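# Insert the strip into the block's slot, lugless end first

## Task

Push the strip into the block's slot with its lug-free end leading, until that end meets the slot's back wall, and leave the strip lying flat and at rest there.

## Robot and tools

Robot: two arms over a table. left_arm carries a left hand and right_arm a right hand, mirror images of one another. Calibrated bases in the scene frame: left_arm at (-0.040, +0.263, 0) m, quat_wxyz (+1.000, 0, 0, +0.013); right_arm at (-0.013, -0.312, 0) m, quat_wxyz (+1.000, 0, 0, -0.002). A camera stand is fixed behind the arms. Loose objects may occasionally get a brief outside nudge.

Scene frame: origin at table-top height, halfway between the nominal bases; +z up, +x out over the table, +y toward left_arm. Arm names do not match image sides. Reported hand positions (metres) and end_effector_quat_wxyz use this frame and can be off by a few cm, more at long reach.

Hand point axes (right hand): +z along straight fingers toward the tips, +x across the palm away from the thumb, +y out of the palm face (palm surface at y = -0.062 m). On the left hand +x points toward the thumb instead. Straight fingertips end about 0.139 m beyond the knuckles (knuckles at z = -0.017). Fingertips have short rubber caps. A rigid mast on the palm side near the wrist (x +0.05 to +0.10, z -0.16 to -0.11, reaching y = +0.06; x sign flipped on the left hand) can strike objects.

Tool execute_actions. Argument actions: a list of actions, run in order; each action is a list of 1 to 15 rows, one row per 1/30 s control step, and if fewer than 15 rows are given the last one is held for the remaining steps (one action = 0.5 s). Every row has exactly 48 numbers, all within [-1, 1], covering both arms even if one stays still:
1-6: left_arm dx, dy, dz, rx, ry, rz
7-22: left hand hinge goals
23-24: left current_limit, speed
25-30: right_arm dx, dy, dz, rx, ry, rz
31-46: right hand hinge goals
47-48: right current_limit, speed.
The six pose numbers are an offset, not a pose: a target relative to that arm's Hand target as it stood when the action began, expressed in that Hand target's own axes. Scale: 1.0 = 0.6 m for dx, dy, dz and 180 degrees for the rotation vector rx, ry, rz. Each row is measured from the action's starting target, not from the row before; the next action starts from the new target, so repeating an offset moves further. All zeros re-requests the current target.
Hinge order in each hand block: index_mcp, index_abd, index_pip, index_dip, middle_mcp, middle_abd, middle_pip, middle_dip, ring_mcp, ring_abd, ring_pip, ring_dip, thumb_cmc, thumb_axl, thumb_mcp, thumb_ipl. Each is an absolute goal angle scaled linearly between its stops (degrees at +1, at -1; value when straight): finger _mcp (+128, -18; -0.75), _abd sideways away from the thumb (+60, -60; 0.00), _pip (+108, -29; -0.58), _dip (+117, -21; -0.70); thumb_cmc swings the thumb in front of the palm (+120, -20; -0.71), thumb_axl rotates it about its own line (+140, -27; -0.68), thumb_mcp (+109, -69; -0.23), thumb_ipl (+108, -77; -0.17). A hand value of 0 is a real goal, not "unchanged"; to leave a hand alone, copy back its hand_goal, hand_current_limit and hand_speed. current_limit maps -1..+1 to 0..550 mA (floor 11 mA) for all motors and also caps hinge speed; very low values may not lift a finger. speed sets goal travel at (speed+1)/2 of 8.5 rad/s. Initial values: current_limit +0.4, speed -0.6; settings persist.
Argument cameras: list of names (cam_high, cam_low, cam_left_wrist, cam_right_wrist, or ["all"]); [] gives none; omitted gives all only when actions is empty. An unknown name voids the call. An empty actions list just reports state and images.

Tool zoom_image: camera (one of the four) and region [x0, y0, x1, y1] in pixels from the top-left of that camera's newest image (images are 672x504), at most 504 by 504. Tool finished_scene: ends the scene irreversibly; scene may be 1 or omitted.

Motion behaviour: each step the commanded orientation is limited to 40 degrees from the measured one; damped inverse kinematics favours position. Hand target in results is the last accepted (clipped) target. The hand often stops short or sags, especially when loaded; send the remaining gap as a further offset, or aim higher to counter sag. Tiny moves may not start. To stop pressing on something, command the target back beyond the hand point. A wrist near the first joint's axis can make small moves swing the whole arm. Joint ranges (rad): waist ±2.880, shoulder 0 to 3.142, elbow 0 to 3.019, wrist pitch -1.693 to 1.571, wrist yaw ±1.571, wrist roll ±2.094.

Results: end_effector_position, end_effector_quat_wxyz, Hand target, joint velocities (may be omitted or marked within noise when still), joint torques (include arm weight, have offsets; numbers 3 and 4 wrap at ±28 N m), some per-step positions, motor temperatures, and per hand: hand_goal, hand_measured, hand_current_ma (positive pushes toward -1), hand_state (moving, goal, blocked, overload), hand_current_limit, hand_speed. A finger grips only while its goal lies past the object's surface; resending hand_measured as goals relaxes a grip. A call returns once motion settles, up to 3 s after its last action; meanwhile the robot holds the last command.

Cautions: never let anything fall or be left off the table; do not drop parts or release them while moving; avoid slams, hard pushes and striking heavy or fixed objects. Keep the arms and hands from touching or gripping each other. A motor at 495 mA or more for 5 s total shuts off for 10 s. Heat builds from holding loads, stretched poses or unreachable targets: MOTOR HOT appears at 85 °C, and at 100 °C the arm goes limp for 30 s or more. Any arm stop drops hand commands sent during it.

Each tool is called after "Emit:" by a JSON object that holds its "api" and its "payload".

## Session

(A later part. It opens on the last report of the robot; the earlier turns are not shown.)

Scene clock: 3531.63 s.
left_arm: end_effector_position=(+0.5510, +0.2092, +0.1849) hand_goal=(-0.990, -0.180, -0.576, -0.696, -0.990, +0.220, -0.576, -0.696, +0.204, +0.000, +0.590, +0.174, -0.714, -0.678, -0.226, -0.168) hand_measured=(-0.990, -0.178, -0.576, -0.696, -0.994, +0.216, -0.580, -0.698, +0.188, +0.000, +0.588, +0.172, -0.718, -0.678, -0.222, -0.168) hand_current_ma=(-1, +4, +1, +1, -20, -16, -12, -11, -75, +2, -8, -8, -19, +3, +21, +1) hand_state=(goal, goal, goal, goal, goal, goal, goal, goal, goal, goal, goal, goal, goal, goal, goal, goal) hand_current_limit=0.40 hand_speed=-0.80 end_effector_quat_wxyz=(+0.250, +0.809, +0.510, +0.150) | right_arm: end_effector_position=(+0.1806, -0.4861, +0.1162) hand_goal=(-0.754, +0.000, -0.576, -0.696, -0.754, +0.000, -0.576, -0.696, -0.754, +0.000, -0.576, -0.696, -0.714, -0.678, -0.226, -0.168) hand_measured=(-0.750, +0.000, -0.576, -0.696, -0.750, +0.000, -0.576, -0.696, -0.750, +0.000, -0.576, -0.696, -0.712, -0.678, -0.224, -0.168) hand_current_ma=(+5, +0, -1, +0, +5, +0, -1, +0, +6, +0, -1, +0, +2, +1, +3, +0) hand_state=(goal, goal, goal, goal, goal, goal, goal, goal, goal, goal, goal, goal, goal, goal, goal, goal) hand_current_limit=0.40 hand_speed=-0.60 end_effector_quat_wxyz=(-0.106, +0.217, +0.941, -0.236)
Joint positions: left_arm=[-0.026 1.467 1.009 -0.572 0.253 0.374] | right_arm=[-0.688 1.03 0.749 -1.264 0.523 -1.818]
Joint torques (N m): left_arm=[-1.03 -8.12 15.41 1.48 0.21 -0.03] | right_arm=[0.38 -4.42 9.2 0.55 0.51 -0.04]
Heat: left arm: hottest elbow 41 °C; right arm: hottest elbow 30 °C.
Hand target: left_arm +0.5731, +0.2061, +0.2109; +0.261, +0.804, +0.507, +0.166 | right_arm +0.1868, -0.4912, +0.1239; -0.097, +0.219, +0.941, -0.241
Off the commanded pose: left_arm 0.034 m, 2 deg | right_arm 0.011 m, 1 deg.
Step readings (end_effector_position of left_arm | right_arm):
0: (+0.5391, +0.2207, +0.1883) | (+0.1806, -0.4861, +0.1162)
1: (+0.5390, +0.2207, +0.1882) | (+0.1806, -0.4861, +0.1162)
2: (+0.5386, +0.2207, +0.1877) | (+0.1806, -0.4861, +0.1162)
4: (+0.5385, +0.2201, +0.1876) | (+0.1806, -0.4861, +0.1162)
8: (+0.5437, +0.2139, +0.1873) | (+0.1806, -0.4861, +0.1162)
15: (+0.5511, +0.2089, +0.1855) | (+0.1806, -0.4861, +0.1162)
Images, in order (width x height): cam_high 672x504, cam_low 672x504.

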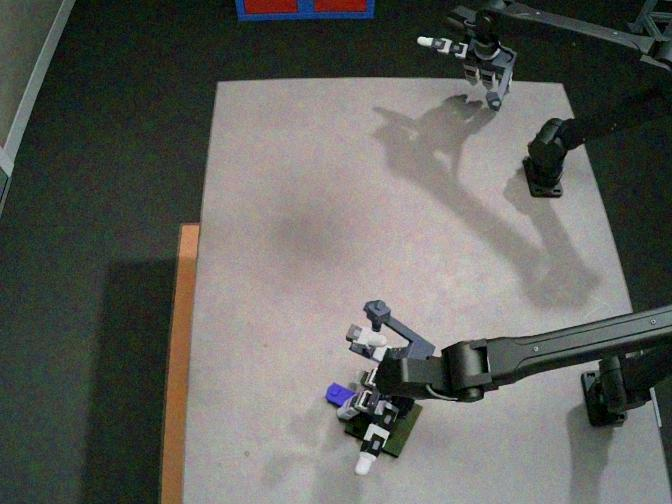

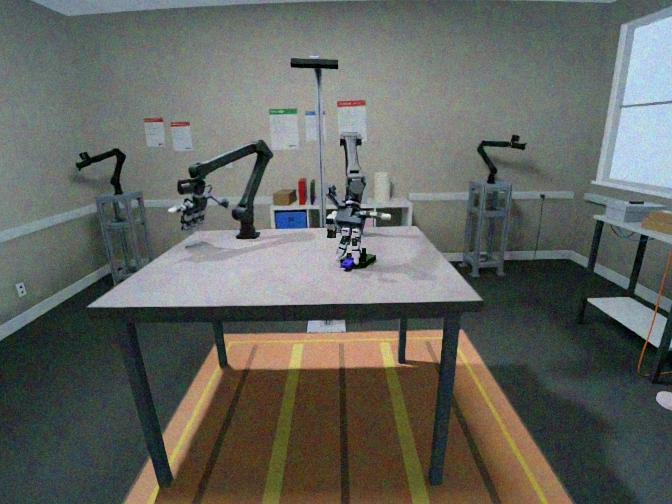

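Emit:
{"api": "execute_actions", "payload": {"actions": [[[0.0035,0.015,-0.008,0,0,0,-0.99,-0.2,-0.576,-0.696,-0.99,0.22,-0.576,-0.696,0.205,0,0.59,0.174,-0.714,-0.678,-0.226,-0.168,0.4,-0.8,0,0,0,0,0,0,-0.754,0,-0.576,-0.696,-0.754,0,-0.576,-0.696,-0.754,0,-0.576,-0.696,-0.714,-0.678,-0.226,-0.168,0.4,-0.6],[0.0067,0.0331,-0.0172,0,0,0,-0.99,-0.22,-0.576,-0.696,-0.99,0.22,-0.576,-0.696,0.205,0,0.59,0.174,-0.714,-0.678,-0.226,-0.168,0.4,-0.8,0,0,0,0,0,0,-0.754,0,-0.576,-0.696,-0.754,0,-0.576,-0.696,-0.754,0,-0.576,-0.696,-0.714,-0.678,-0.226,-0.168,0.4,-0.6]]], "cameras": ["cam_high","cam_low"]}}

Emit:
{"api": "zoom_image", "payload": {"camera": "cam_low", "region": [334, 240, 370, 272]}}

Emit:
{"api": "zoom_image", "payload": {"camera": "cam_high", "region": [310, 360, 380, 416]}}

Scene clock: 3560.93 s.
left_arm: end_effector_position=(+0.5635, +0.2095, +0.2045) hand_goal=(-0.990, -0.220, -0.576, -0.696, -0.990, +0.220, -0.576, -0.696, +0.204, +0.000, +0.590, +0.174, -0.714, -0.678, -0.226, -0.168) hand_measured=(-0.990, -0.214, -0.576, -0.696, -0.994, +0.216, -0.580, -0.698, +0.188, +0.000, +0.588, +0.172, -0.718, -0.678, -0.222, -0.168) hand_current_ma=(-1, +17, +1, +1, -20, -16, -12, -11, -75, +2, -8, -8, -19, +3, +21, +1) hand_state=(goal, goal, goal, goal, goal, goal, goal, goal, goal, goal, goal, goal, goal, goal, goal, goal) hand_current_limit=0.40 hand_speed=-0.80 end_effector_quat_wxyz=(+0.250, +0.808, +0.512, +0.150) | right_arm: end_effector_position=(+0.1806, -0.4861, +0.1162) hand_goal=(-0.754, +0.000, -0.576, -0.696, -0.754, +0.000, -0.576, -0.696, -0.754, +0.000, -0.576, -0.696, -0.714, -0.678, -0.226, -0.168) hand_measured=(-0.750, +0.000, -0.576, -0.696, -0.750, +0.000, -0.576, -0.696, -0.750, +0.000, -0.576, -0.696, -0.712, -0.678, -0.224, -0.168) hand_current_ma=(+5, +0, -1, +0, +5, +0, -1, +0, +6, +0, -1, +0, +2, +1, +3, +0) hand_state=(goal, goal, goal, goal, goal, goal, goal, goal, goal, goal, goal, goal, goal, goal, goal, goal) hand_current_limit=0.40 hand_speed=-0.60 end_effector_quat_wxyz=(-0.106, +0.217, +0.941, -0.236)
Joint positions: left_arm=[-0.026 1.476 1.075 -0.63 0.253 0.371] | right_arm=[-0.688 1.03 0.749 -1.264 0.523 -1.818]
Joint torques (N m): left_arm=[-1.44 -8.59 15.49 1.37 0.19 -0.03] | right_arm=[0.38 -4.37 9.2 0.55 0.51 -0.05]
Motor temperatures (°C): left_arm=[24 28 47 22 22 22] | right_arm=[22 19 30 19 21 20]
Heat: left arm: hottest elbow 47 °C; right arm: hottest elbow 30 °C.
Hand target: left_arm +0.5837, +0.2053, +0.2309; +0.261, +0.804, +0.507, +0.166 | right_arm +0.1868, -0.4912, +0.1239; -0.097, +0.219, +0.941, -0.241
Off the commanded pose: left_arm 0.034 m, 2 deg | right_arm 0.011 m, 1 deg.
Step readings (end_effector_position of left_arm | right_arm):
0: (+0.5509, +0.2092, +0.1848) | (+0.1806, -0.4861, +0.1162)
1: (+0.5508, +0.2092, +0.1847) | (+0.1806, -0.4861, +0.1162)
2: (+0.5509, +0.2093, +0.1850) | (+0.1806, -0.4861, +0.1162)
4: (+0.5515, +0.2093, +0.1861) | (+0.1806, -0.4861, +0.1162)
8: (+0.5574, +0.2094, +0.1968) | (+0.1806, -0.4861, +0.1162)
15: (+0.5637, +0.2095, +0.2086) | (+0.1806, -0.4861, +0.1162)
Images, in order (width x height): cam_high 672x504, cam_low 672x504.

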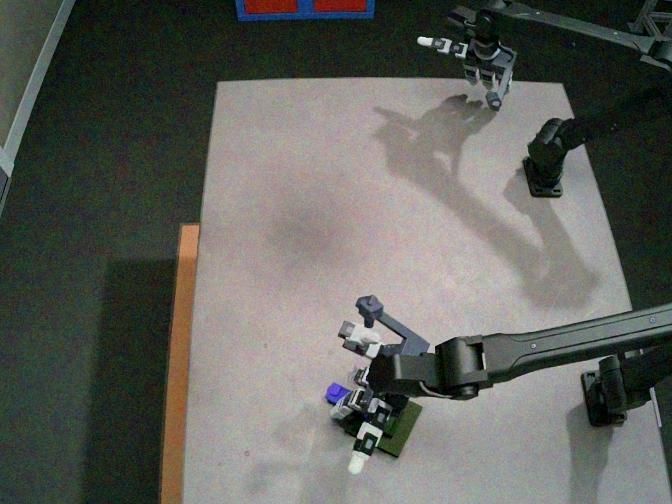

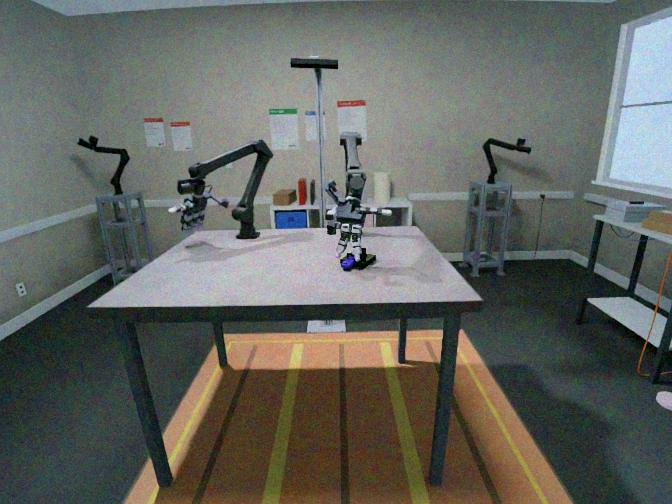

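Scaled by 14.000.

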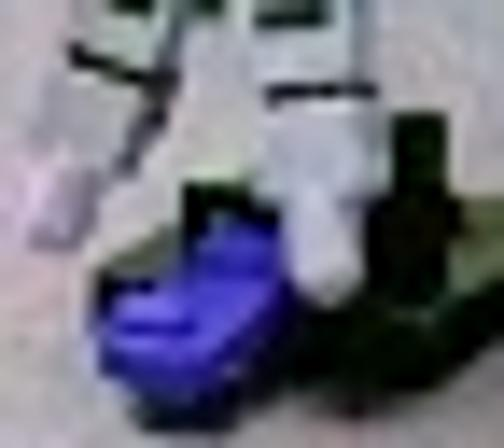

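Scaled by 7.200.

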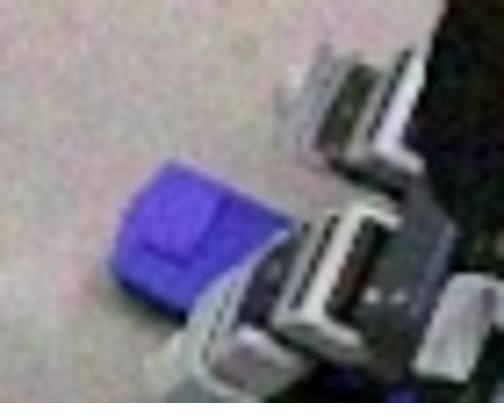

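Emit:
{"api": "execute_actions", "payload": {"actions": [[[0.001,0.027,0.0096,0,0,0,-0.99,-0.2,-0.576,-0.696,-0.99,0.22,-0.576,-0.696,0.205,0,0.59,0.174,-0.714,-0.678,-0.226,-0.168,0.4,-0.8,0,0,0,0,0,0,-0.754,0,-0.576,-0.696,-0.754,0,-0.576,-0.696,-0.754,0,-0.576,-0.696,-0.714,-0.678,-0.226,-0.168,0.4,-0.6],[0.002,0.055,0.019,0,0,0,-0.99,-0.2,-0.576,-0.696,-0.99,0.22,-0.576,-0.696,0.205,0,0.59,0.174,-0.714,-0.678,-0.226,-0.168,0.4,-0.8,0,0,0,0,0,0,-0.754,0,-0.576,-0.696,-0.754,0,-0.576,-0.696,-0.754,0,-0.576,-0.696,-0.714,-0.678,-0.226,-0.168,0.4,-0.6],[0.003,0.0821,0.0288,0,0,0,-0.99,-0.2,-0.576,-0.696,-0.99,0.22,-0.576,-0.696,0.205,0,0.59,0.174,-0.714,-0.678,-0.226,-0.168,0.4,-0.8,0,0,0,0,0,0,-0.754,0,-0.576,-0.696,-0.754,0,-0.576,-0.696,-0.754,0,-0.576,-0.696,-0.714,-0.678,-0.226,-0.168,0.4,-0.6]]], "cameras": ["cam_high","cam_low"]}}

Emit:
{"api": "zoom_image", "payload": {"camera": "cam_low", "region": [334, 240, 380, 276]}}

Emit:
{"api": "zoom_image", "payload": {"camera": "cam_high", "region": [310, 360, 430, 456]}}

Scene clock: 3580.83 s.
left_arm: end_effector_position=(+0.6084, +0.1871, +0.2171) hand_goal=(-0.990, -0.200, -0.576, -0.696, -0.990, +0.220, -0.576, -0.696, +0.204, +0.000, +0.590, +0.174, -0.714, -0.678, -0.226, -0.168) hand_measured=(-0.992, -0.202, -0.576, -0.696, -0.994, +0.216, -0.578, -0.698, +0.188, +0.000, +0.588, +0.172, -0.718, -0.678, -0.222, -0.168) hand_current_ma=(-4, -7, +1, +1, -13, -15, -11, -11, -75, +2, -8, -8, -19, +3, +21, +1) hand_state=(goal, goal, goal, goal, goal, goal, goal, goal, goal, goal, goal, goal, goal, goal, goal, goal) hand_current_limit=0.40 hand_speed=-0.80 end_effector_quat_wxyz=(+0.249, +0.810, +0.510, +0.148) | right_arm: end_effector_position=(+0.1806, -0.4861, +0.1162) hand_goal=(-0.754, +0.000, -0.576, -0.696, -0.754, +0.000, -0.576, -0.696, -0.754, +0.000, -0.576, -0.696, -0.714, -0.678, -0.226, -0.168) hand_measured=(-0.750, +0.000, -0.576, -0.696, -0.750, +0.000, -0.576, -0.696, -0.750, +0.000, -0.576, -0.696, -0.712, -0.678, -0.224, -0.168) hand_current_ma=(+5, +0, -1, +0, +5, +0, -1, +0, +6, +0, -1, +0, +2, +1, +3, +0) hand_state=(goal, goal, goal, goal, goal, goal, goal, goal, goal, goal, goal, goal, goal, goal, goal, goal) hand_current_limit=0.40 hand_speed=-0.60 end_effector_quat_wxyz=(-0.106, +0.217, +0.941, -0.236)
Joint positions: left_arm=[-0.07 1.577 1.228 -0.677 0.231 0.338] | right_arm=[-0.688 1.03 0.749 -1.264 0.523 -1.818]
Joint torques (N m): left_arm=[-0.73 -10.05 16.09 1.43 0.18 -0.04] | right_arm=[0.32 -4.37 9.2 0.57 0.51 -0.05]
Heat: left arm: hottest elbow 49 °C; right arm: hottest elbow 30 °C.
Hand target: left_arm +0.6297, +0.1855, +0.2460; +0.261, +0.804, +0.507, +0.166 | right_arm +0.1868, -0.4912, +0.1239; -0.097, +0.219, +0.941, -0.241
Off the commanded pose: left_arm 0.036 m, 3 deg | right_arm 0.011 m, 1 deg.
Step readings (end_effector_position of left_arm | right_arm):
0: (+0.5635, +0.2095, +0.2045) | (+0.1806, -0.4861, +0.1162)
1: (+0.5636, +0.2096, +0.2045) | (+0.1806, -0.4861, +0.1162)
2: (+0.5641, +0.2097, +0.2047) | (+0.1806, -0.4861, +0.1162)
4: (+0.5690, +0.2083, +0.2051) | (+0.1806, -0.4861, +0.1162)
8: (+0.5924, +0.1965, +0.2137) | (+0.1806, -0.4861, +0.1162)
15: (+0.6080, +0.1866, +0.2219) | (+0.1806, -0.4861, +0.1162)
Images, in order (width x height): cam_high 672x504, cam_low 672x504.

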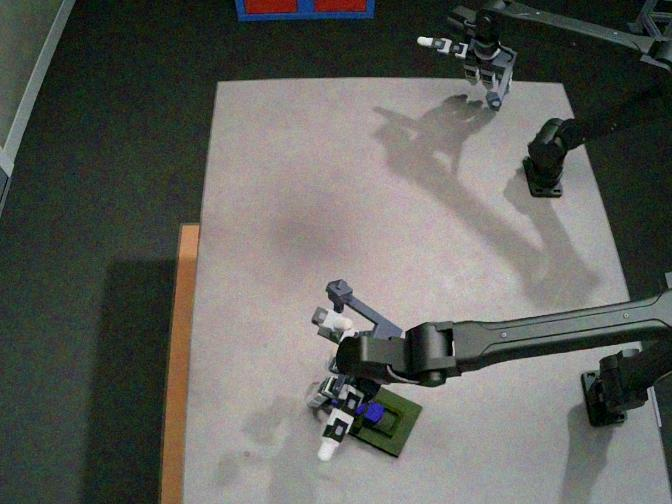

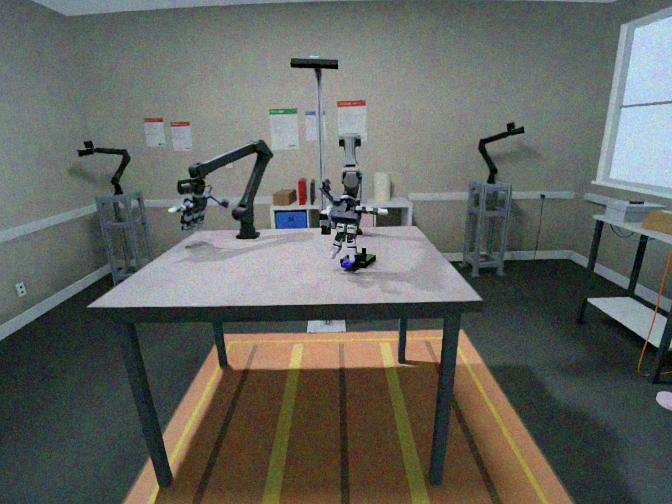

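Scaled by 10.957.

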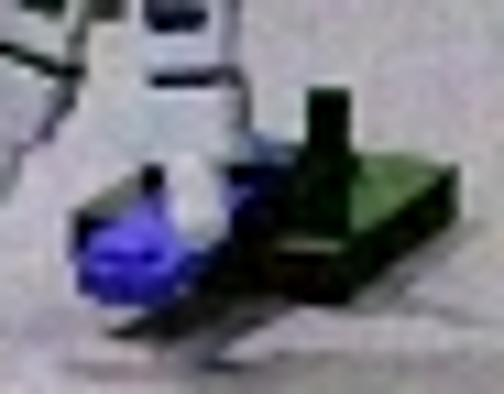

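Scaled by 4.200.

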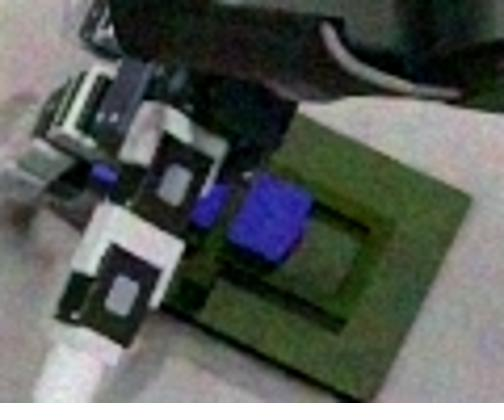

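Emit:
{"api": "execute_actions", "payload": {"actions": [[[-0.004,0.003,0.0126,0.022,-0.0016,0.003,-0.99,-0.1,-0.576,-0.696,-0.99,0.1,-0.576,-0.696,0.205,0,0.59,0.174,-0.714,-0.678,-0.226,-0.168,0.4,-0.8,0,0,0,0,0,0,-0.754,0,-0.576,-0.696,-0.754,0,-0.576,-0.696,-0.754,0,-0.576,-0.696,-0.714,-0.678,-0.226,-0.168,0.4,-0.6],[-0.008,0.005,0.025,0.044,-0.0033,0.006,-0.99,0,-0.576,-0.696,-0.99,0,-0.576,-0.696,0.205,0,0.59,0.174,-0.714,-0.678,-0.226,-0.168,0.4,-0.8,0,0,0,0,0,0,-0.754,0,-0.576,-0.696,-0.754,0,-0.576,-0.696,-0.754,0,-0.576,-0.696,-0.714,-0.678,-0.226,-0.168,0.4,-0.6],[-0.0137,0.0098,0.0503,0.0889,-0.0065,0.0123,-0.99,0.077,-0.576,-0.696,-0.99,-0.077,-0.576,-0.696,0.205,0,0.59,0.174,-0.714,-0.678,-0.226,-0.168,0.4,-0.8,0,0,0,0,0,0,-0.754,0,-0.576,-0.696,-0.754,0,-0.576,-0.696,-0.754,0,-0.576,-0.696,-0.714,-0.678,-0.226,-0.168,0.4,-0.6]],[[0,0,0,0,0,0,-0.99,0.077,-0.576,-0.696,-0.99,-0.077,-0.576,-0.696,0.205,0,0.59,0.174,-0.714,-0.678,-0.226,-0.168,0.4,-0.8,0,0,0,0,0,0,-0.754,0,-0.576,-0.696,-0.754,0,-0.576,-0.696,-0.754,0,-0.576,-0.696,-0.714,-0.678,-0.226,-0.168,0.4,-0.6]]], "cameras": ["cam_high","cam_low"]}}

Emit:
{"api": "zoom_image", "payload": {"camera": "cam_low", "region": [324, 236, 380, 280]}}

Emit:
{"api": "zoom_image", "payload": {"camera": "cam_high", "region": [290, 350, 430, 462]}}

Scene clock: 3646.17 s.
left_arm: end_effector_position=(+0.6268, +0.1727, +0.2008) hand_goal=(-0.990, +0.076, -0.576, -0.696, -0.990, -0.078, -0.576, -0.696, +0.204, +0.000, +0.590, +0.174, -0.714, -0.678, -0.226, -0.168) hand_measured=(-0.992, +0.072, -0.576, -0.696, -0.992, -0.074, -0.578, -0.698, +0.188, +0.000, +0.588, +0.172, -0.718, -0.678, -0.222, -0.168) hand_current_ma=(-4, -13, +1, +1, -5, +11, -9, -11, -75, +2, -8, -8, -19, +3, +21, +1) hand_state=(goal, goal, goal, goal, goal, goal, goal, goal, goal, goal, goal, goal, goal, goal, goal, goal) hand_current_limit=0.40 hand_speed=-0.80 end_effector_quat_wxyz=(+0.138, +0.842, +0.516, +0.072) | right_arm: end_effector_position=(+0.1806, -0.4861, +0.1162) hand_goal=(-0.754, +0.000, -0.576, -0.696, -0.754, +0.000, -0.576, -0.696, -0.754, +0.000, -0.576, -0.696, -0.714, -0.678, -0.226, -0.168) hand_measured=(-0.750, +0.000, -0.576, -0.696, -0.750, +0.000, -0.576, -0.696, -0.750, +0.000, -0.576, -0.696, -0.712, -0.678, -0.224, -0.168) hand_current_ma=(+5, +0, -1, +0, +5, +0, -1, +0, +6, +0, -1, +0, +2, +1, +3, +0) hand_state=(goal, goal, goal, goal, goal, goal, goal, goal, goal, goal, goal, goal, goal, goal, goal, goal) hand_current_limit=0.40 hand_speed=-0.60 end_effector_quat_wxyz=(-0.106, +0.217, +0.941, -0.236)
Joint positions: left_arm=[-0.111 1.725 1.506 -1.07 0.135 0.367] | right_arm=[-0.688 1.03 0.749 -1.264 0.523 -1.818]
Joint torques (N m): left_arm=[-0.85 -11.63 15.79 0.88 0.09 0.17] | right_arm=[0.44 -4.37 9.2 0.55 0.51 -0.04]
Motor temperatures (°C): left_arm=[24 30 54 22 21 22] | right_arm=[22 19 30 19 21 20]
Heat: left arm: hottest elbow 54 °C; right arm: hottest elbow 30 °C.
Hand target: left_arm +0.6464, +0.1686, +0.2251; +0.149, +0.844, +0.507, +0.090 | right_arm +0.1868, -0.4912, +0.1239; -0.097, +0.219, +0.941, -0.241
Off the commanded pose: left_arm 0.031 m, 3 deg | right_arm 0.011 m, 1 deg.
Step readings (end_effector_position of left_arm | right_arm):
0: (+0.6084, +0.1871, +0.2171) | (+0.1806, -0.4861, +0.1162)
1: (+0.6083, +0.1872, +0.2170) | (+0.1806, -0.4861, +0.1162)
2: (+0.6083, +0.1880, +0.2165) | (+0.1806, -0.4861, +0.1162)
4: (+0.6094, +0.1905, +0.2128) | (+0.1806, -0.4861, +0.1162)
8: (+0.6219, +0.1861, +0.2074) | (+0.1806, -0.4861, +0.1162)
15: (+0.6274, +0.1728, +0.1986) | (+0.1806, -0.4861, +0.1162)
16: (+0.6271, +0.1729, +0.1979) | (+0.1806, -0.4861, +0.1162)
17: (+0.6268, +0.1730, +0.1973) | (+0.1806, -0.4861, +0.1162)
19: (+0.6265, +0.1730, +0.1973) | (+0.1806, -0.4861, +0.1162)
23: (+0.6266, +0.1729, +0.1992) | (+0.1806, -0.4861, +0.1162)
30: (+0.6270, +0.1728, +0.2009) | (+0.1806, -0.4861, +0.1162)
Images, in order (width x height): cam_high 672x504, cam_low 672x504.

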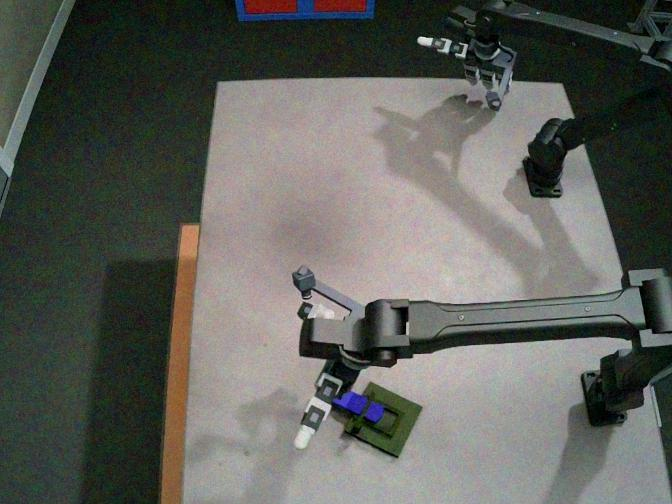

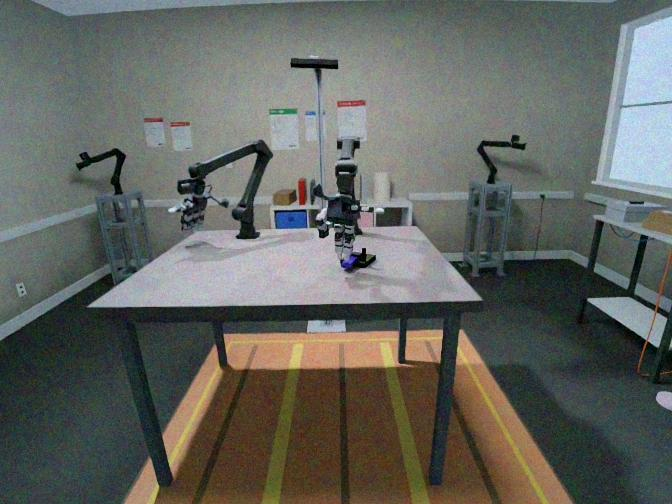

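Scaled by 9.000.

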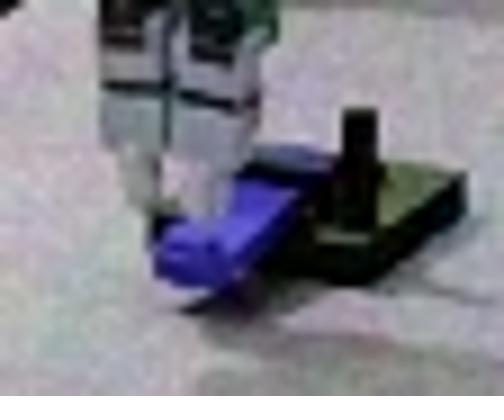

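Scaled by 3.600.

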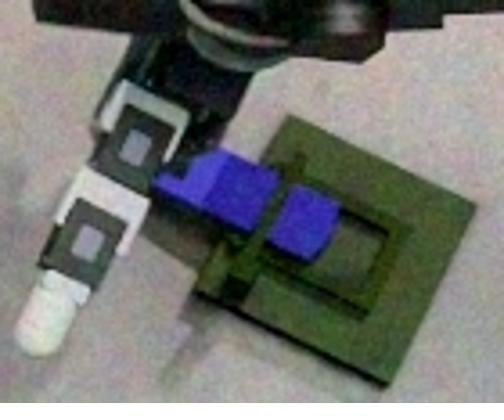

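Emit:
{"api": "execute_actions", "payload": {"actions": [[[0,0.015,0.015,0,0,0,-0.99,0.077,-0.576,-0.696,-0.99,-0.077,-0.576,-0.696,0.205,0,0.59,0.174,-0.714,-0.678,-0.226,-0.168,0.4,-0.8,0,0,0,0,0,0,-0.754,0,-0.576,-0.696,-0.754,0,-0.576,-0.696,-0.754,0,-0.576,-0.696,-0.714,-0.678,-0.226,-0.168,0.4,-0.6],[0,0.025,0.03,0,0,0,-0.99,0.077,-0.576,-0.696,-0.99,-0.077,-0.576,-0.696,0.205,0,0.59,0.174,-0.714,-0.678,-0.226,-0.168,0.4,-0.8,0,0,0,0,0,0,-0.754,0,-0.576,-0.696,-0.754,0,-0.576,-0.696,-0.754,0,-0.576,-0.696,-0.714,-0.678,-0.226,-0.168,0.4,-0.6],[0,0.025,0.04,0,0,0,-0.99,0.077,-0.576,-0.696,-0.99,-0.077,-0.576,-0.696,0.205,0,0.59,0.174,-0.714,-0.678,-0.226,-0.168,0.4,-0.8,0,0,0,0,0,0,-0.754,0,-0.576,-0.696,-0.754,0,-0.576,-0.696,-0.754,0,-0.576,-0.696,-0.714,-0.678,-0.226,-0.168,0.4,-0.6]]], "cameras": ["cam_high","cam_low"]}}

Emit:
{"api": "zoom_image", "payload": {"camera": "cam_low", "region": [324, 236, 380, 280]}}

Emit:
{"api": "zoom_image", "payload": {"camera": "cam_high", "region": [310, 370, 410, 450]}}

Scene clock: 3698.23 s.
left_arm: end_effector_position=(+0.6427, +0.1647, +0.1753) hand_goal=(-0.990, +0.076, -0.576, -0.696, -0.990, -0.078, -0.576, -0.696, +0.204, +0.000, +0.590, +0.174, -0.714, -0.678, -0.226, -0.168) hand_measured=(-0.990, +0.072, -0.576, -0.696, -0.990, -0.074, -0.578, -0.698, +0.188, +0.000, +0.588, +0.172, -0.718, -0.678, -0.222, -0.168) hand_current_ma=(-3, -13, +1, +1, -3, +10, -8, -11, -75, +2, -8, -8, -19, +3, +21, +1) hand_state=(goal, goal, goal, goal, goal, goal, goal, goal, goal, goal, goal, goal, goal, goal, goal, goal) hand_current_limit=0.40 hand_speed=-0.80 end_effector_quat_wxyz=(+0.129, +0.846, +0.513, +0.062) | right_arm: end_effector_position=(+0.1806, -0.4861, +0.1162) hand_goal=(-0.754, +0.000, -0.576, -0.696, -0.754, +0.000, -0.576, -0.696, -0.754, +0.000, -0.576, -0.696, -0.714, -0.678, -0.226, -0.168) hand_measured=(-0.750, +0.000, -0.576, -0.696, -0.750, +0.000, -0.576, -0.696, -0.750, +0.000, -0.576, -0.696, -0.712, -0.678, -0.224, -0.168) hand_current_ma=(+5, +0, -1, +0, +5, +0, -1, +0, +6, +0, -1, +0, +2, +1, +3, +0) hand_state=(goal, goal, goal, goal, goal, goal, goal, goal, goal, goal, goal, goal, goal, goal, goal, goal) hand_current_limit=0.40 hand_speed=-0.60 end_effector_quat_wxyz=(-0.106, +0.217, +0.941, -0.236)
Joint positions: left_arm=[-0.122 1.795 1.545 -1.065 0.131 0.367] | right_arm=[-0.688 1.03 0.749 -1.264 0.523 -1.818]
Joint torques (N m): left_arm=[-1.08 -13.16 15.43 1.63 0.1 0.03] | right_arm=[0.38 -4.37 9.2 0.54 0.51 -0.04]
Heat: left arm: hottest elbow 52 °C; right arm: hottest elbow 30 °C.
Hand target: left_arm +0.6661, +0.1579, +0.2075; +0.149, +0.844, +0.507, +0.090 | right_arm +0.1868, -0.4912, +0.1239; -0.097, +0.219, +0.941, -0.241
Off the commanded pose: left_arm 0.041 m, 4 deg | right_arm 0.011 m, 1 deg.
Step readings (end_effector_position of left_arm | right_arm):
0: (+0.6268, +0.1727, +0.2008) | (+0.1806, -0.4861, +0.1162)
1: (+0.6268, +0.1727, +0.2005) | (+0.1806, -0.4861, +0.1162)
2: (+0.6272, +0.1728, +0.2003) | (+0.1806, -0.4861, +0.1162)
4: (+0.6309, +0.1725, +0.2000) | (+0.1806, -0.4861, +0.1162)
8: (+0.6404, +0.1693, +0.1923) | (+0.1806, -0.4861, +0.1162)
15: (+0.6424, +0.1649, +0.1747) | (+0.1806, -0.4861, +0.1162)
Images, in order (width x height): cam_high 672x504, cam_low 672x504.

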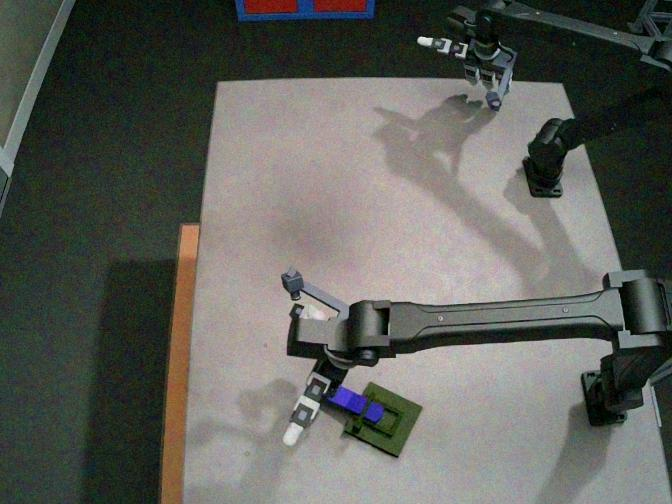

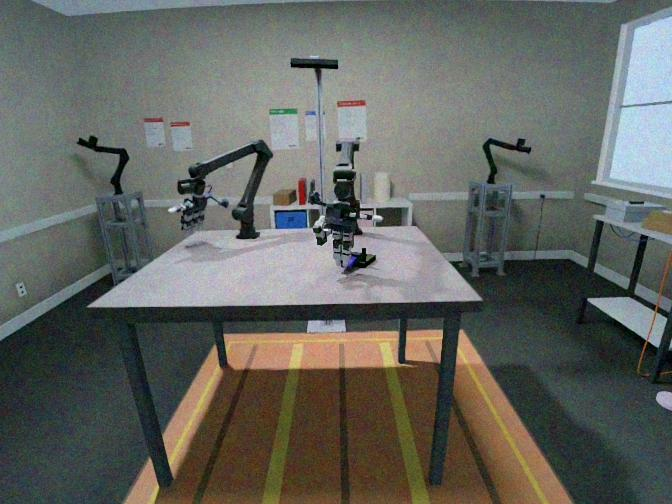

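Scaled by 9.000.

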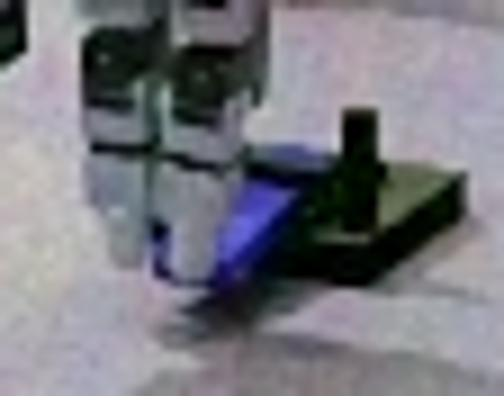

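Scaled by 5.040.

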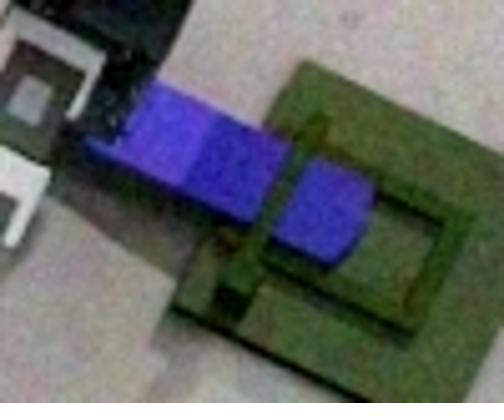

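Emit:
{"api": "execute_actions", "payload": {"actions": [[[-0.0012,-0.016,0.0116,0,0,0,-0.99,0.077,-0.576,-0.696,-0.99,-0.077,-0.576,-0.696,0.205,0,0.59,0.174,-0.714,-0.678,-0.226,-0.168,0.4,-0.8,0,0,0,0,0,0,-0.754,0,-0.576,-0.696,-0.754,0,-0.576,-0.696,-0.754,0,-0.576,-0.696,-0.714,-0.678,-0.226,-0.168,0.4,-0.6],[-0.0025,-0.0324,0.0232,0,0,0,-0.99,0.077,-0.576,-0.696,-0.99,-0.077,-0.576,-0.696,0.205,0,0.59,0.174,-0.714,-0.678,-0.226,-0.168,0.4,-0.8,0,0,0,0,0,0,-0.754,0,-0.576,-0.696,-0.754,0,-0.576,-0.696,-0.754,0,-0.576,-0.696,-0.714,-0.678,-0.226,-0.168,0.4,-0.6],[-0.0037,-0.0486,0.0349,0,0,0,-0.99,0.077,-0.576,-0.696,-0.99,-0.077,-0.576,-0.696,0.205,0,0.59,0.174,-0.714,-0.678,-0.226,-0.168,0.4,-0.8,0,0,0,0,0,0,-0.754,0,-0.576,-0.696,-0.754,0,-0.576,-0.696,-0.754,0,-0.576,-0.696,-0.714,-0.678,-0.226,-0.168,0.4,-0.6],[-0.005,-0.0648,0.0465,0,0,0,-0.99,0.077,-0.576,-0.696,-0.99,-0.077,-0.576,-0.696,0.205,0,0.59,0.174,-0.714,-0.678,-0.226,-0.168,0.4,-0.8,0,0,0,0,0,0,-0.754,0,-0.576,-0.696,-0.754,0,-0.576,-0.696,-0.754,0,-0.576,-0.696,-0.714,-0.678,-0.226,-0.168,0.4,-0.6]]], "cameras": ["cam_high","cam_low"]}}

Emit:
{"api": "zoom_image", "payload": {"camera": "cam_low", "region": [324, 236, 380, 280]}}

Emit:
{"api": "zoom_image", "payload": {"camera": "cam_high", "region": [310, 370, 410, 450]}}

Scene clock: 3749.27 s.
left_arm: end_effector_position=(+0.6408, +0.1649, +0.1612) hand_goal=(-0.990, +0.076, -0.576, -0.696, -0.990, -0.078, -0.576, -0.696, +0.204, +0.000, +0.590, +0.174, -0.714, -0.678, -0.226, -0.168) hand_measured=(-0.990, +0.072, -0.576, -0.696, -0.990, -0.076, -0.578, -0.698, +0.188, +0.000, +0.588, +0.172, -0.718, -0.678, -0.222, -0.168) hand_current_ma=(+0, -13, +1, +1, +0, +9, -7, -11, -75, +2, -8, -8, -19, +3, +21, +1) hand_state=(goal, goal, goal, goal, goal, goal, goal, goal, goal, goal, goal, goal, goal, goal, goal, goal) hand_current_limit=0.40 hand_speed=-0.80 end_effector_quat_wxyz=(+0.143, +0.844, +0.510, +0.082) | right_arm: end_effector_position=(+0.1806, -0.4861, +0.1162) hand_goal=(-0.754, +0.000, -0.576, -0.696, -0.754, +0.000, -0.576, -0.696, -0.754, +0.000, -0.576, -0.696, -0.714, -0.678, -0.226, -0.168) hand_measured=(-0.750, +0.000, -0.576, -0.696, -0.750, +0.000, -0.576, -0.696, -0.750, +0.000, -0.576, -0.696, -0.712, -0.678, -0.224, -0.168) hand_current_ma=(+5, +0, -1, +0, +5, +0, -1, +0, +6, +0, -1, +0, +2, +1, +3, +0) hand_state=(goal, goal, goal, goal, goal, goal, goal, goal, goal, goal, goal, goal, goal, goal, goal, goal) hand_current_limit=0.40 hand_speed=-0.60 end_effector_quat_wxyz=(-0.106, +0.217, +0.941, -0.236)
Joint positions: left_arm=[-0.122 1.78 1.465 -0.95 0.131 0.367] | right_arm=[-0.688 1.03 0.749 -1.264 0.523 -1.818]
Joint torques (N m): left_arm=[-0.03 -14.1 9.28 1.91 0.22 0.15] | right_arm=[0.32 -4.37 9.21 0.54 0.51 -0.05]
Motor temperatures (°C): left_arm=[24 30 49 22 21 22] | right_arm=[22 19 30 19 21 20]
Heat: left arm: hottest elbow 49 °C; right arm: hottest elbow 30 °C.
Hand target: left_arm +0.6410, +0.1680, +0.1682; +0.149, +0.844, +0.507, +0.090 | right_arm +0.1868, -0.4912, +0.1239; -0.097, +0.219, +0.941, -0.241
Off the commanded pose: left_arm 0.007 m, 1 deg | right_arm 0.011 m, 1 deg.
Step readings (end_effector_position of left_arm | right_arm):
0: (+0.6427, +0.1647, +0.1753) | (+0.1806, -0.4861, +0.1162)
1: (+0.6427, +0.1647, +0.1753) | (+0.1806, -0.4861, +0.1162)
2: (+0.6431, +0.1647, +0.1756) | (+0.1806, -0.4861, +0.1162)
4: (+0.6467, +0.1643, +0.1781) | (+0.1806, -0.4861, +0.1162)
8: (+0.6495, +0.1640, +0.1780) | (+0.1806, -0.4861, +0.1162)
15: (+0.6395, +0.1650, +0.1603) | (+0.1806, -0.4861, +0.1162)
Images, in order (width x height): cam_high 672x504, cam_low 672x504.

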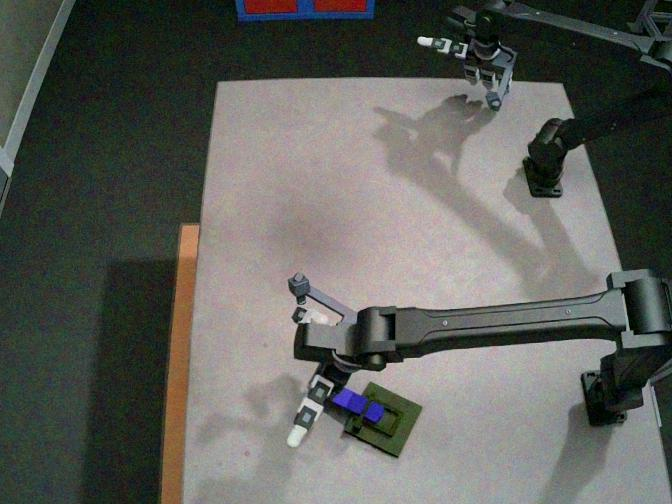

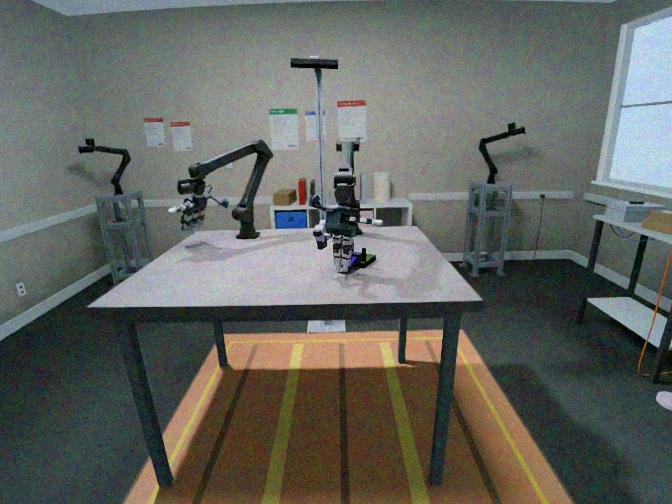

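Scaled by 9.000.

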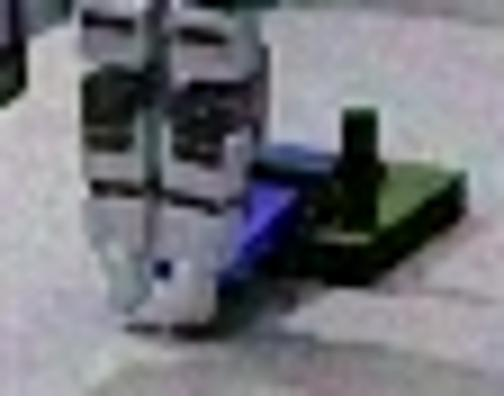

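Scaled by 5.040.

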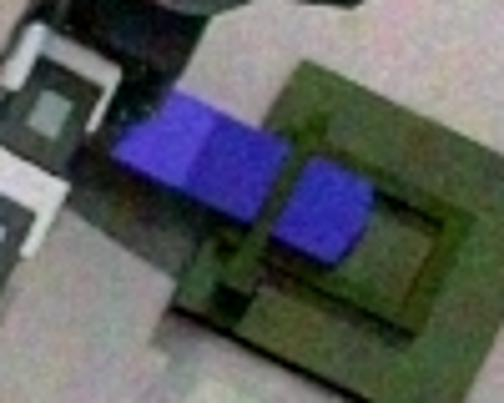

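Emit:
{"api": "execute_actions", "payload": {"actions": [[[0,-0.005,-0.0018,0,0,0,-0.99,0.077,-0.576,-0.696,-0.99,-0.077,-0.576,-0.696,0.205,0,0.59,0.174,-0.714,-0.678,-0.226,-0.168,0.4,-0.8,0,0,0,0,0,0,-0.754,0,-0.576,-0.696,-0.754,0,-0.576,-0.696,-0.754,0,-0.576,-0.696,-0.714,-0.678,-0.226,-0.168,0.4,-0.6],[0,-0.01,-0.0036,0,0,0,-0.99,0.077,-0.576,-0.696,-0.99,-0.077,-0.576,-0.696,0.205,0,0.59,0.174,-0.714,-0.678,-0.226,-0.168,0.4,-0.8,0,0,0,0,0,0,-0.754,0,-0.576,-0.696,-0.754,0,-0.576,-0.696,-0.754,0,-0.576,-0.696,-0.714,-0.678,-0.226,-0.168,0.4,-0.6],[0,-0.0157,-0.0057,0,0,0,-0.99,0.077,-0.576,-0.696,-0.99,-0.077,-0.576,-0.696,0.205,0,0.59,0.174,-0.714,-0.678,-0.226,-0.168,0.4,-0.8,0,0,0,0,0,0,-0.754,0,-0.576,-0.696,-0.754,0,-0.576,-0.696,-0.754,0,-0.576,-0.696,-0.714,-0.678,-0.226,-0.168,0.4,-0.6]]], "cameras": ["cam_high","cam_low"]}}

Scene clock: 3809.27 s.
left_arm: end_effector_position=(+0.6331, +0.1679, +0.1610) hand_goal=(-0.990, +0.076, -0.576, -0.696, -0.990, -0.078, -0.576, -0.696, +0.204, +0.000, +0.590, +0.174, -0.714, -0.678, -0.226, -0.168) hand_measured=(-0.988, +0.072, -0.576, -0.696, -0.990, -0.076, -0.578, -0.698, +0.188, +0.000, +0.588, +0.172, -0.718, -0.678, -0.222, -0.168) hand_current_ma=(+5, -13, +1, +1, +0, +9, -7, -11, -75, +2, -8, -8, -19, +3, +21, +1) hand_state=(goal, goal, goal, goal, goal, goal, goal, goal, goal, goal, goal, goal, goal, goal, goal, goal) hand_current_limit=0.40 hand_speed=-0.80 end_effector_quat_wxyz=(+0.143, +0.845, +0.510, +0.082) | right_arm: end_effector_position=(+0.1806, -0.4861, +0.1162) hand_goal=(-0.754, +0.000, -0.576, -0.696, -0.754, +0.000, -0.576, -0.696, -0.754, +0.000, -0.576, -0.696, -0.714, -0.678, -0.226, -0.168) hand_measured=(-0.750, +0.000, -0.576, -0.696, -0.750, +0.000, -0.576, -0.696, -0.750, +0.000, -0.576, -0.696, -0.712, -0.678, -0.224, -0.168) hand_current_ma=(+5, +0, -1, +0, +5, +0, -1, +0, +6, +0, -1, +0, +2, +1, +3, +0) hand_state=(goal, goal, goal, goal, goal, goal, goal, goal, goal, goal, goal, goal, goal, goal, goal, goal) hand_current_limit=0.40 hand_speed=-0.60 end_effector_quat_wxyz=(-0.106, +0.217, +0.941, -0.236)
Joint positions: left_arm=[-0.117 1.76 1.437 -0.942 0.131 0.373] | right_arm=[-0.688 1.03 0.749 -1.264 0.523 -1.818]
Joint torques (N m): left_arm=[0.09 -14.15 8.94 1.87 0.3 0.17] | right_arm=[0.32 -4.37 9.21 0.53 0.51 -0.05]
Heat: left arm: hottest elbow 45 °C; right arm: hottest elbow 30 °C.
Hand target: left_arm +0.6322, +0.1729, +0.1681; +0.149, +0.844, +0.507, +0.090 | right_arm +0.1868, -0.4912, +0.1239; -0.097, +0.219, +0.941, -0.241
Off the commanded pose: left_arm 0.009 m, 1 deg | right_arm 0.011 m, 1 deg.
Step readings (end_effector_position of left_arm | right_arm):
0: (+0.6408, +0.1649, +0.1612) | (+0.1806, -0.4861, +0.1162)
1: (+0.6408, +0.1649, +0.1612) | (+0.1806, -0.4861, +0.1162)
2: (+0.6408, +0.1649, +0.1613) | (+0.1806, -0.4861, +0.1162)
4: (+0.6401, +0.1649, +0.1609) | (+0.1806, -0.4861, +0.1162)
8: (+0.6343, +0.1660, +0.1590) | (+0.1806, -0.4861, +0.1162)
15: (+0.6330, +0.1677, +0.1607) | (+0.1806, -0.4861, +0.1162)
Images, in order (width x height): cam_high 672x504, cam_low 672x504.

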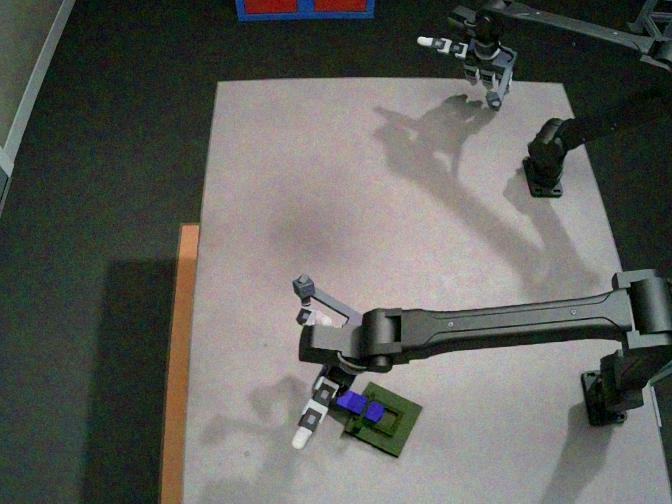

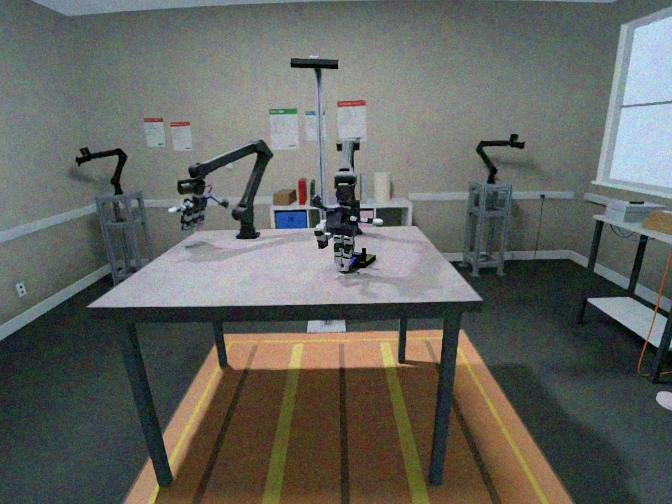

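Emit:
{"api": "execute_actions", "payload": {"actions": [[[0.001,-0.005,-0.0018,0,0,0,-0.99,0.077,-0.576,-0.696,-0.99,-0.077,-0.576,-0.696,0.205,0,0.59,0.174,-0.714,-0.678,-0.226,-0.168,0.4,-0.8,0,0,0,0,0,0,-0.754,0,-0.576,-0.696,-0.754,0,-0.576,-0.696,-0.754,0,-0.576,-0.696,-0.714,-0.678,-0.226,-0.168,0.4,-0.6],[0.002,-0.01,-0.0036,0,0,0,-0.99,0.077,-0.576,-0.696,-0.99,-0.077,-0.576,-0.696,0.205,0,0.59,0.174,-0.714,-0.678,-0.226,-0.168,0.4,-0.8,0,0,0,0,0,0,-0.754,0,-0.576,-0.696,-0.754,0,-0.576,-0.696,-0.754,0,-0.576,-0.696,-0.714,-0.678,-0.226,-0.168,0.4,-0.6],[0.003,-0.0157,-0.0057,0,0,0,-0.99,0.077,-0.576,-0.696,-0.99,-0.077,-0.576,-0.696,0.205,0,0.59,0.174,-0.714,-0.678,-0.226,-0.168,0.4,-0.8,0,0,0,0,0,0,-0.754,0,-0.576,-0.696,-0.754,0,-0.576,-0.696,-0.754,0,-0.576,-0.696,-0.714,-0.678,-0.226,-0.168,0.4,-0.6]]], "cameras": ["cam_high","cam_low"]}}

Emit:
{"api": "zoom_image", "payload": {"camera": "cam_high", "region": [310, 370, 410, 450]}}

Scene clock: 3831.93 s.
left_arm: end_effector_position=(+0.6259, +0.1741, +0.1626) hand_goal=(-0.990, +0.076, -0.576, -0.696, -0.990, -0.078, -0.576, -0.696, +0.204, +0.000, +0.590, +0.174, -0.714, -0.678, -0.226, -0.168) hand_measured=(-0.980, +0.072, -0.572, -0.696, -0.990, -0.076, -0.578, -0.698, +0.188, +0.000, +0.588, +0.172, -0.718, -0.678, -0.222, -0.168) hand_current_ma=(+42, -10, +12, +1, +0, +9, -6, -9, -75, +2, -8, -8, -19, +3, +21, +1) hand_state=(goal, goal, goal, goal, goal, goal, goal, goal, goal, goal, goal, goal, goal, goal, goal, goal) hand_current_limit=0.40 hand_speed=-0.80 end_effector_quat_wxyz=(+0.144, +0.844, +0.509, +0.084) | right_arm: end_effector_position=(+0.1806, -0.4861, +0.1162) hand_goal=(-0.754, +0.000, -0.576, -0.696, -0.754, +0.000, -0.576, -0.696, -0.754, +0.000, -0.576, -0.696, -0.714, -0.678, -0.226, -0.168) hand_measured=(-0.750, +0.000, -0.576, -0.696, -0.750, +0.000, -0.576, -0.696, -0.750, +0.000, -0.576, -0.696, -0.712, -0.678, -0.224, -0.168) hand_current_ma=(+5, +0, -1, +0, +5, +0, -1, +0, +6, +0, -1, +0, +2, +1, +3, +0) hand_state=(goal, goal, goal, goal, goal, goal, goal, goal, goal, goal, goal, goal, goal, goal, goal, goal) hand_current_limit=0.40 hand_speed=-0.60 end_effector_quat_wxyz=(-0.106, +0.217, +0.941, -0.236)
Joint positions: left_arm=[-0.107 1.738 1.41 -0.934 0.135 0.383] | right_arm=[-0.688 1.03 0.749 -1.264 0.523 -1.818]
Joint torques (N m): left_arm=[0.26 -13.74 8.92 1.83 0.3 0.18] | right_arm=[0.32 -4.37 9.21 0.55 0.51 -0.03]
Motor temperatures (°C): left_arm=[24 30 43 22 21 22] | right_arm=[22 19 30 19 21 20]
Heat: left arm: hottest elbow 43 °C; right arm: hottest elbow 30 °C.
Hand target: left_arm +0.6242, +0.1792, +0.1681; +0.149, +0.844, +0.507, +0.090 | right_arm +0.1868, -0.4912, +0.1239; -0.097, +0.219, +0.941, -0.241
Off the commanded pose: left_arm 0.008 m, 1 deg | right_arm 0.011 m, 1 deg.
Step readings (end_effector_position of left_arm | right_arm):
0: (+0.6331, +0.1679, +0.1610) | (+0.1806, -0.4861, +0.1162)
1: (+0.6331, +0.1679, +0.1610) | (+0.1806, -0.4861, +0.1162)
2: (+0.6329, +0.1681, +0.1606) | (+0.1806, -0.4861, +0.1162)
4: (+0.6319, +0.1684, +0.1606) | (+0.1806, -0.4861, +0.1162)
8: (+0.6276, +0.1711, +0.1616) | (+0.1806, -0.4861, +0.1162)
15: (+0.6260, +0.1740, +0.1628) | (+0.1806, -0.4861, +0.1162)
Images, in order (width x height): cam_high 672x504, cam_low 672x504.

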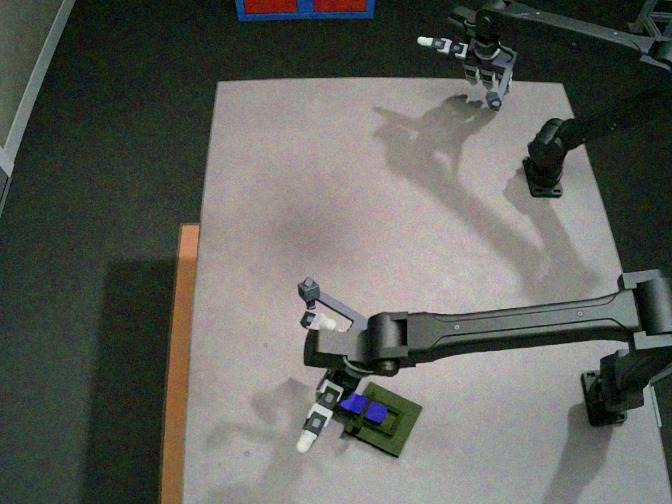

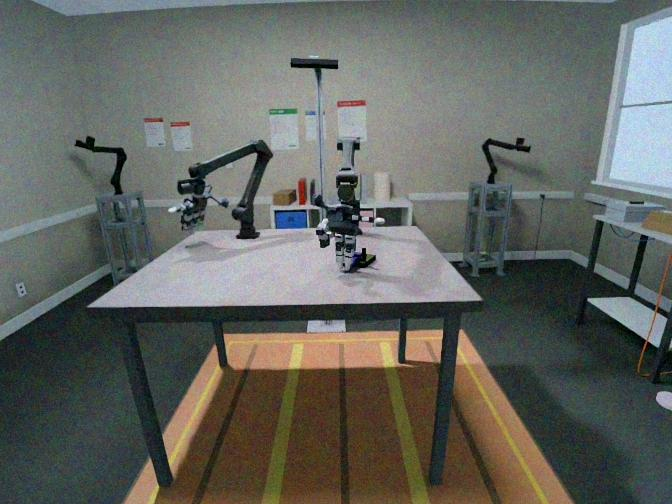

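Scaled by 5.040.

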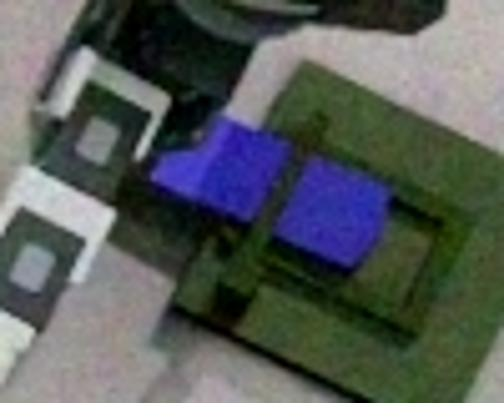

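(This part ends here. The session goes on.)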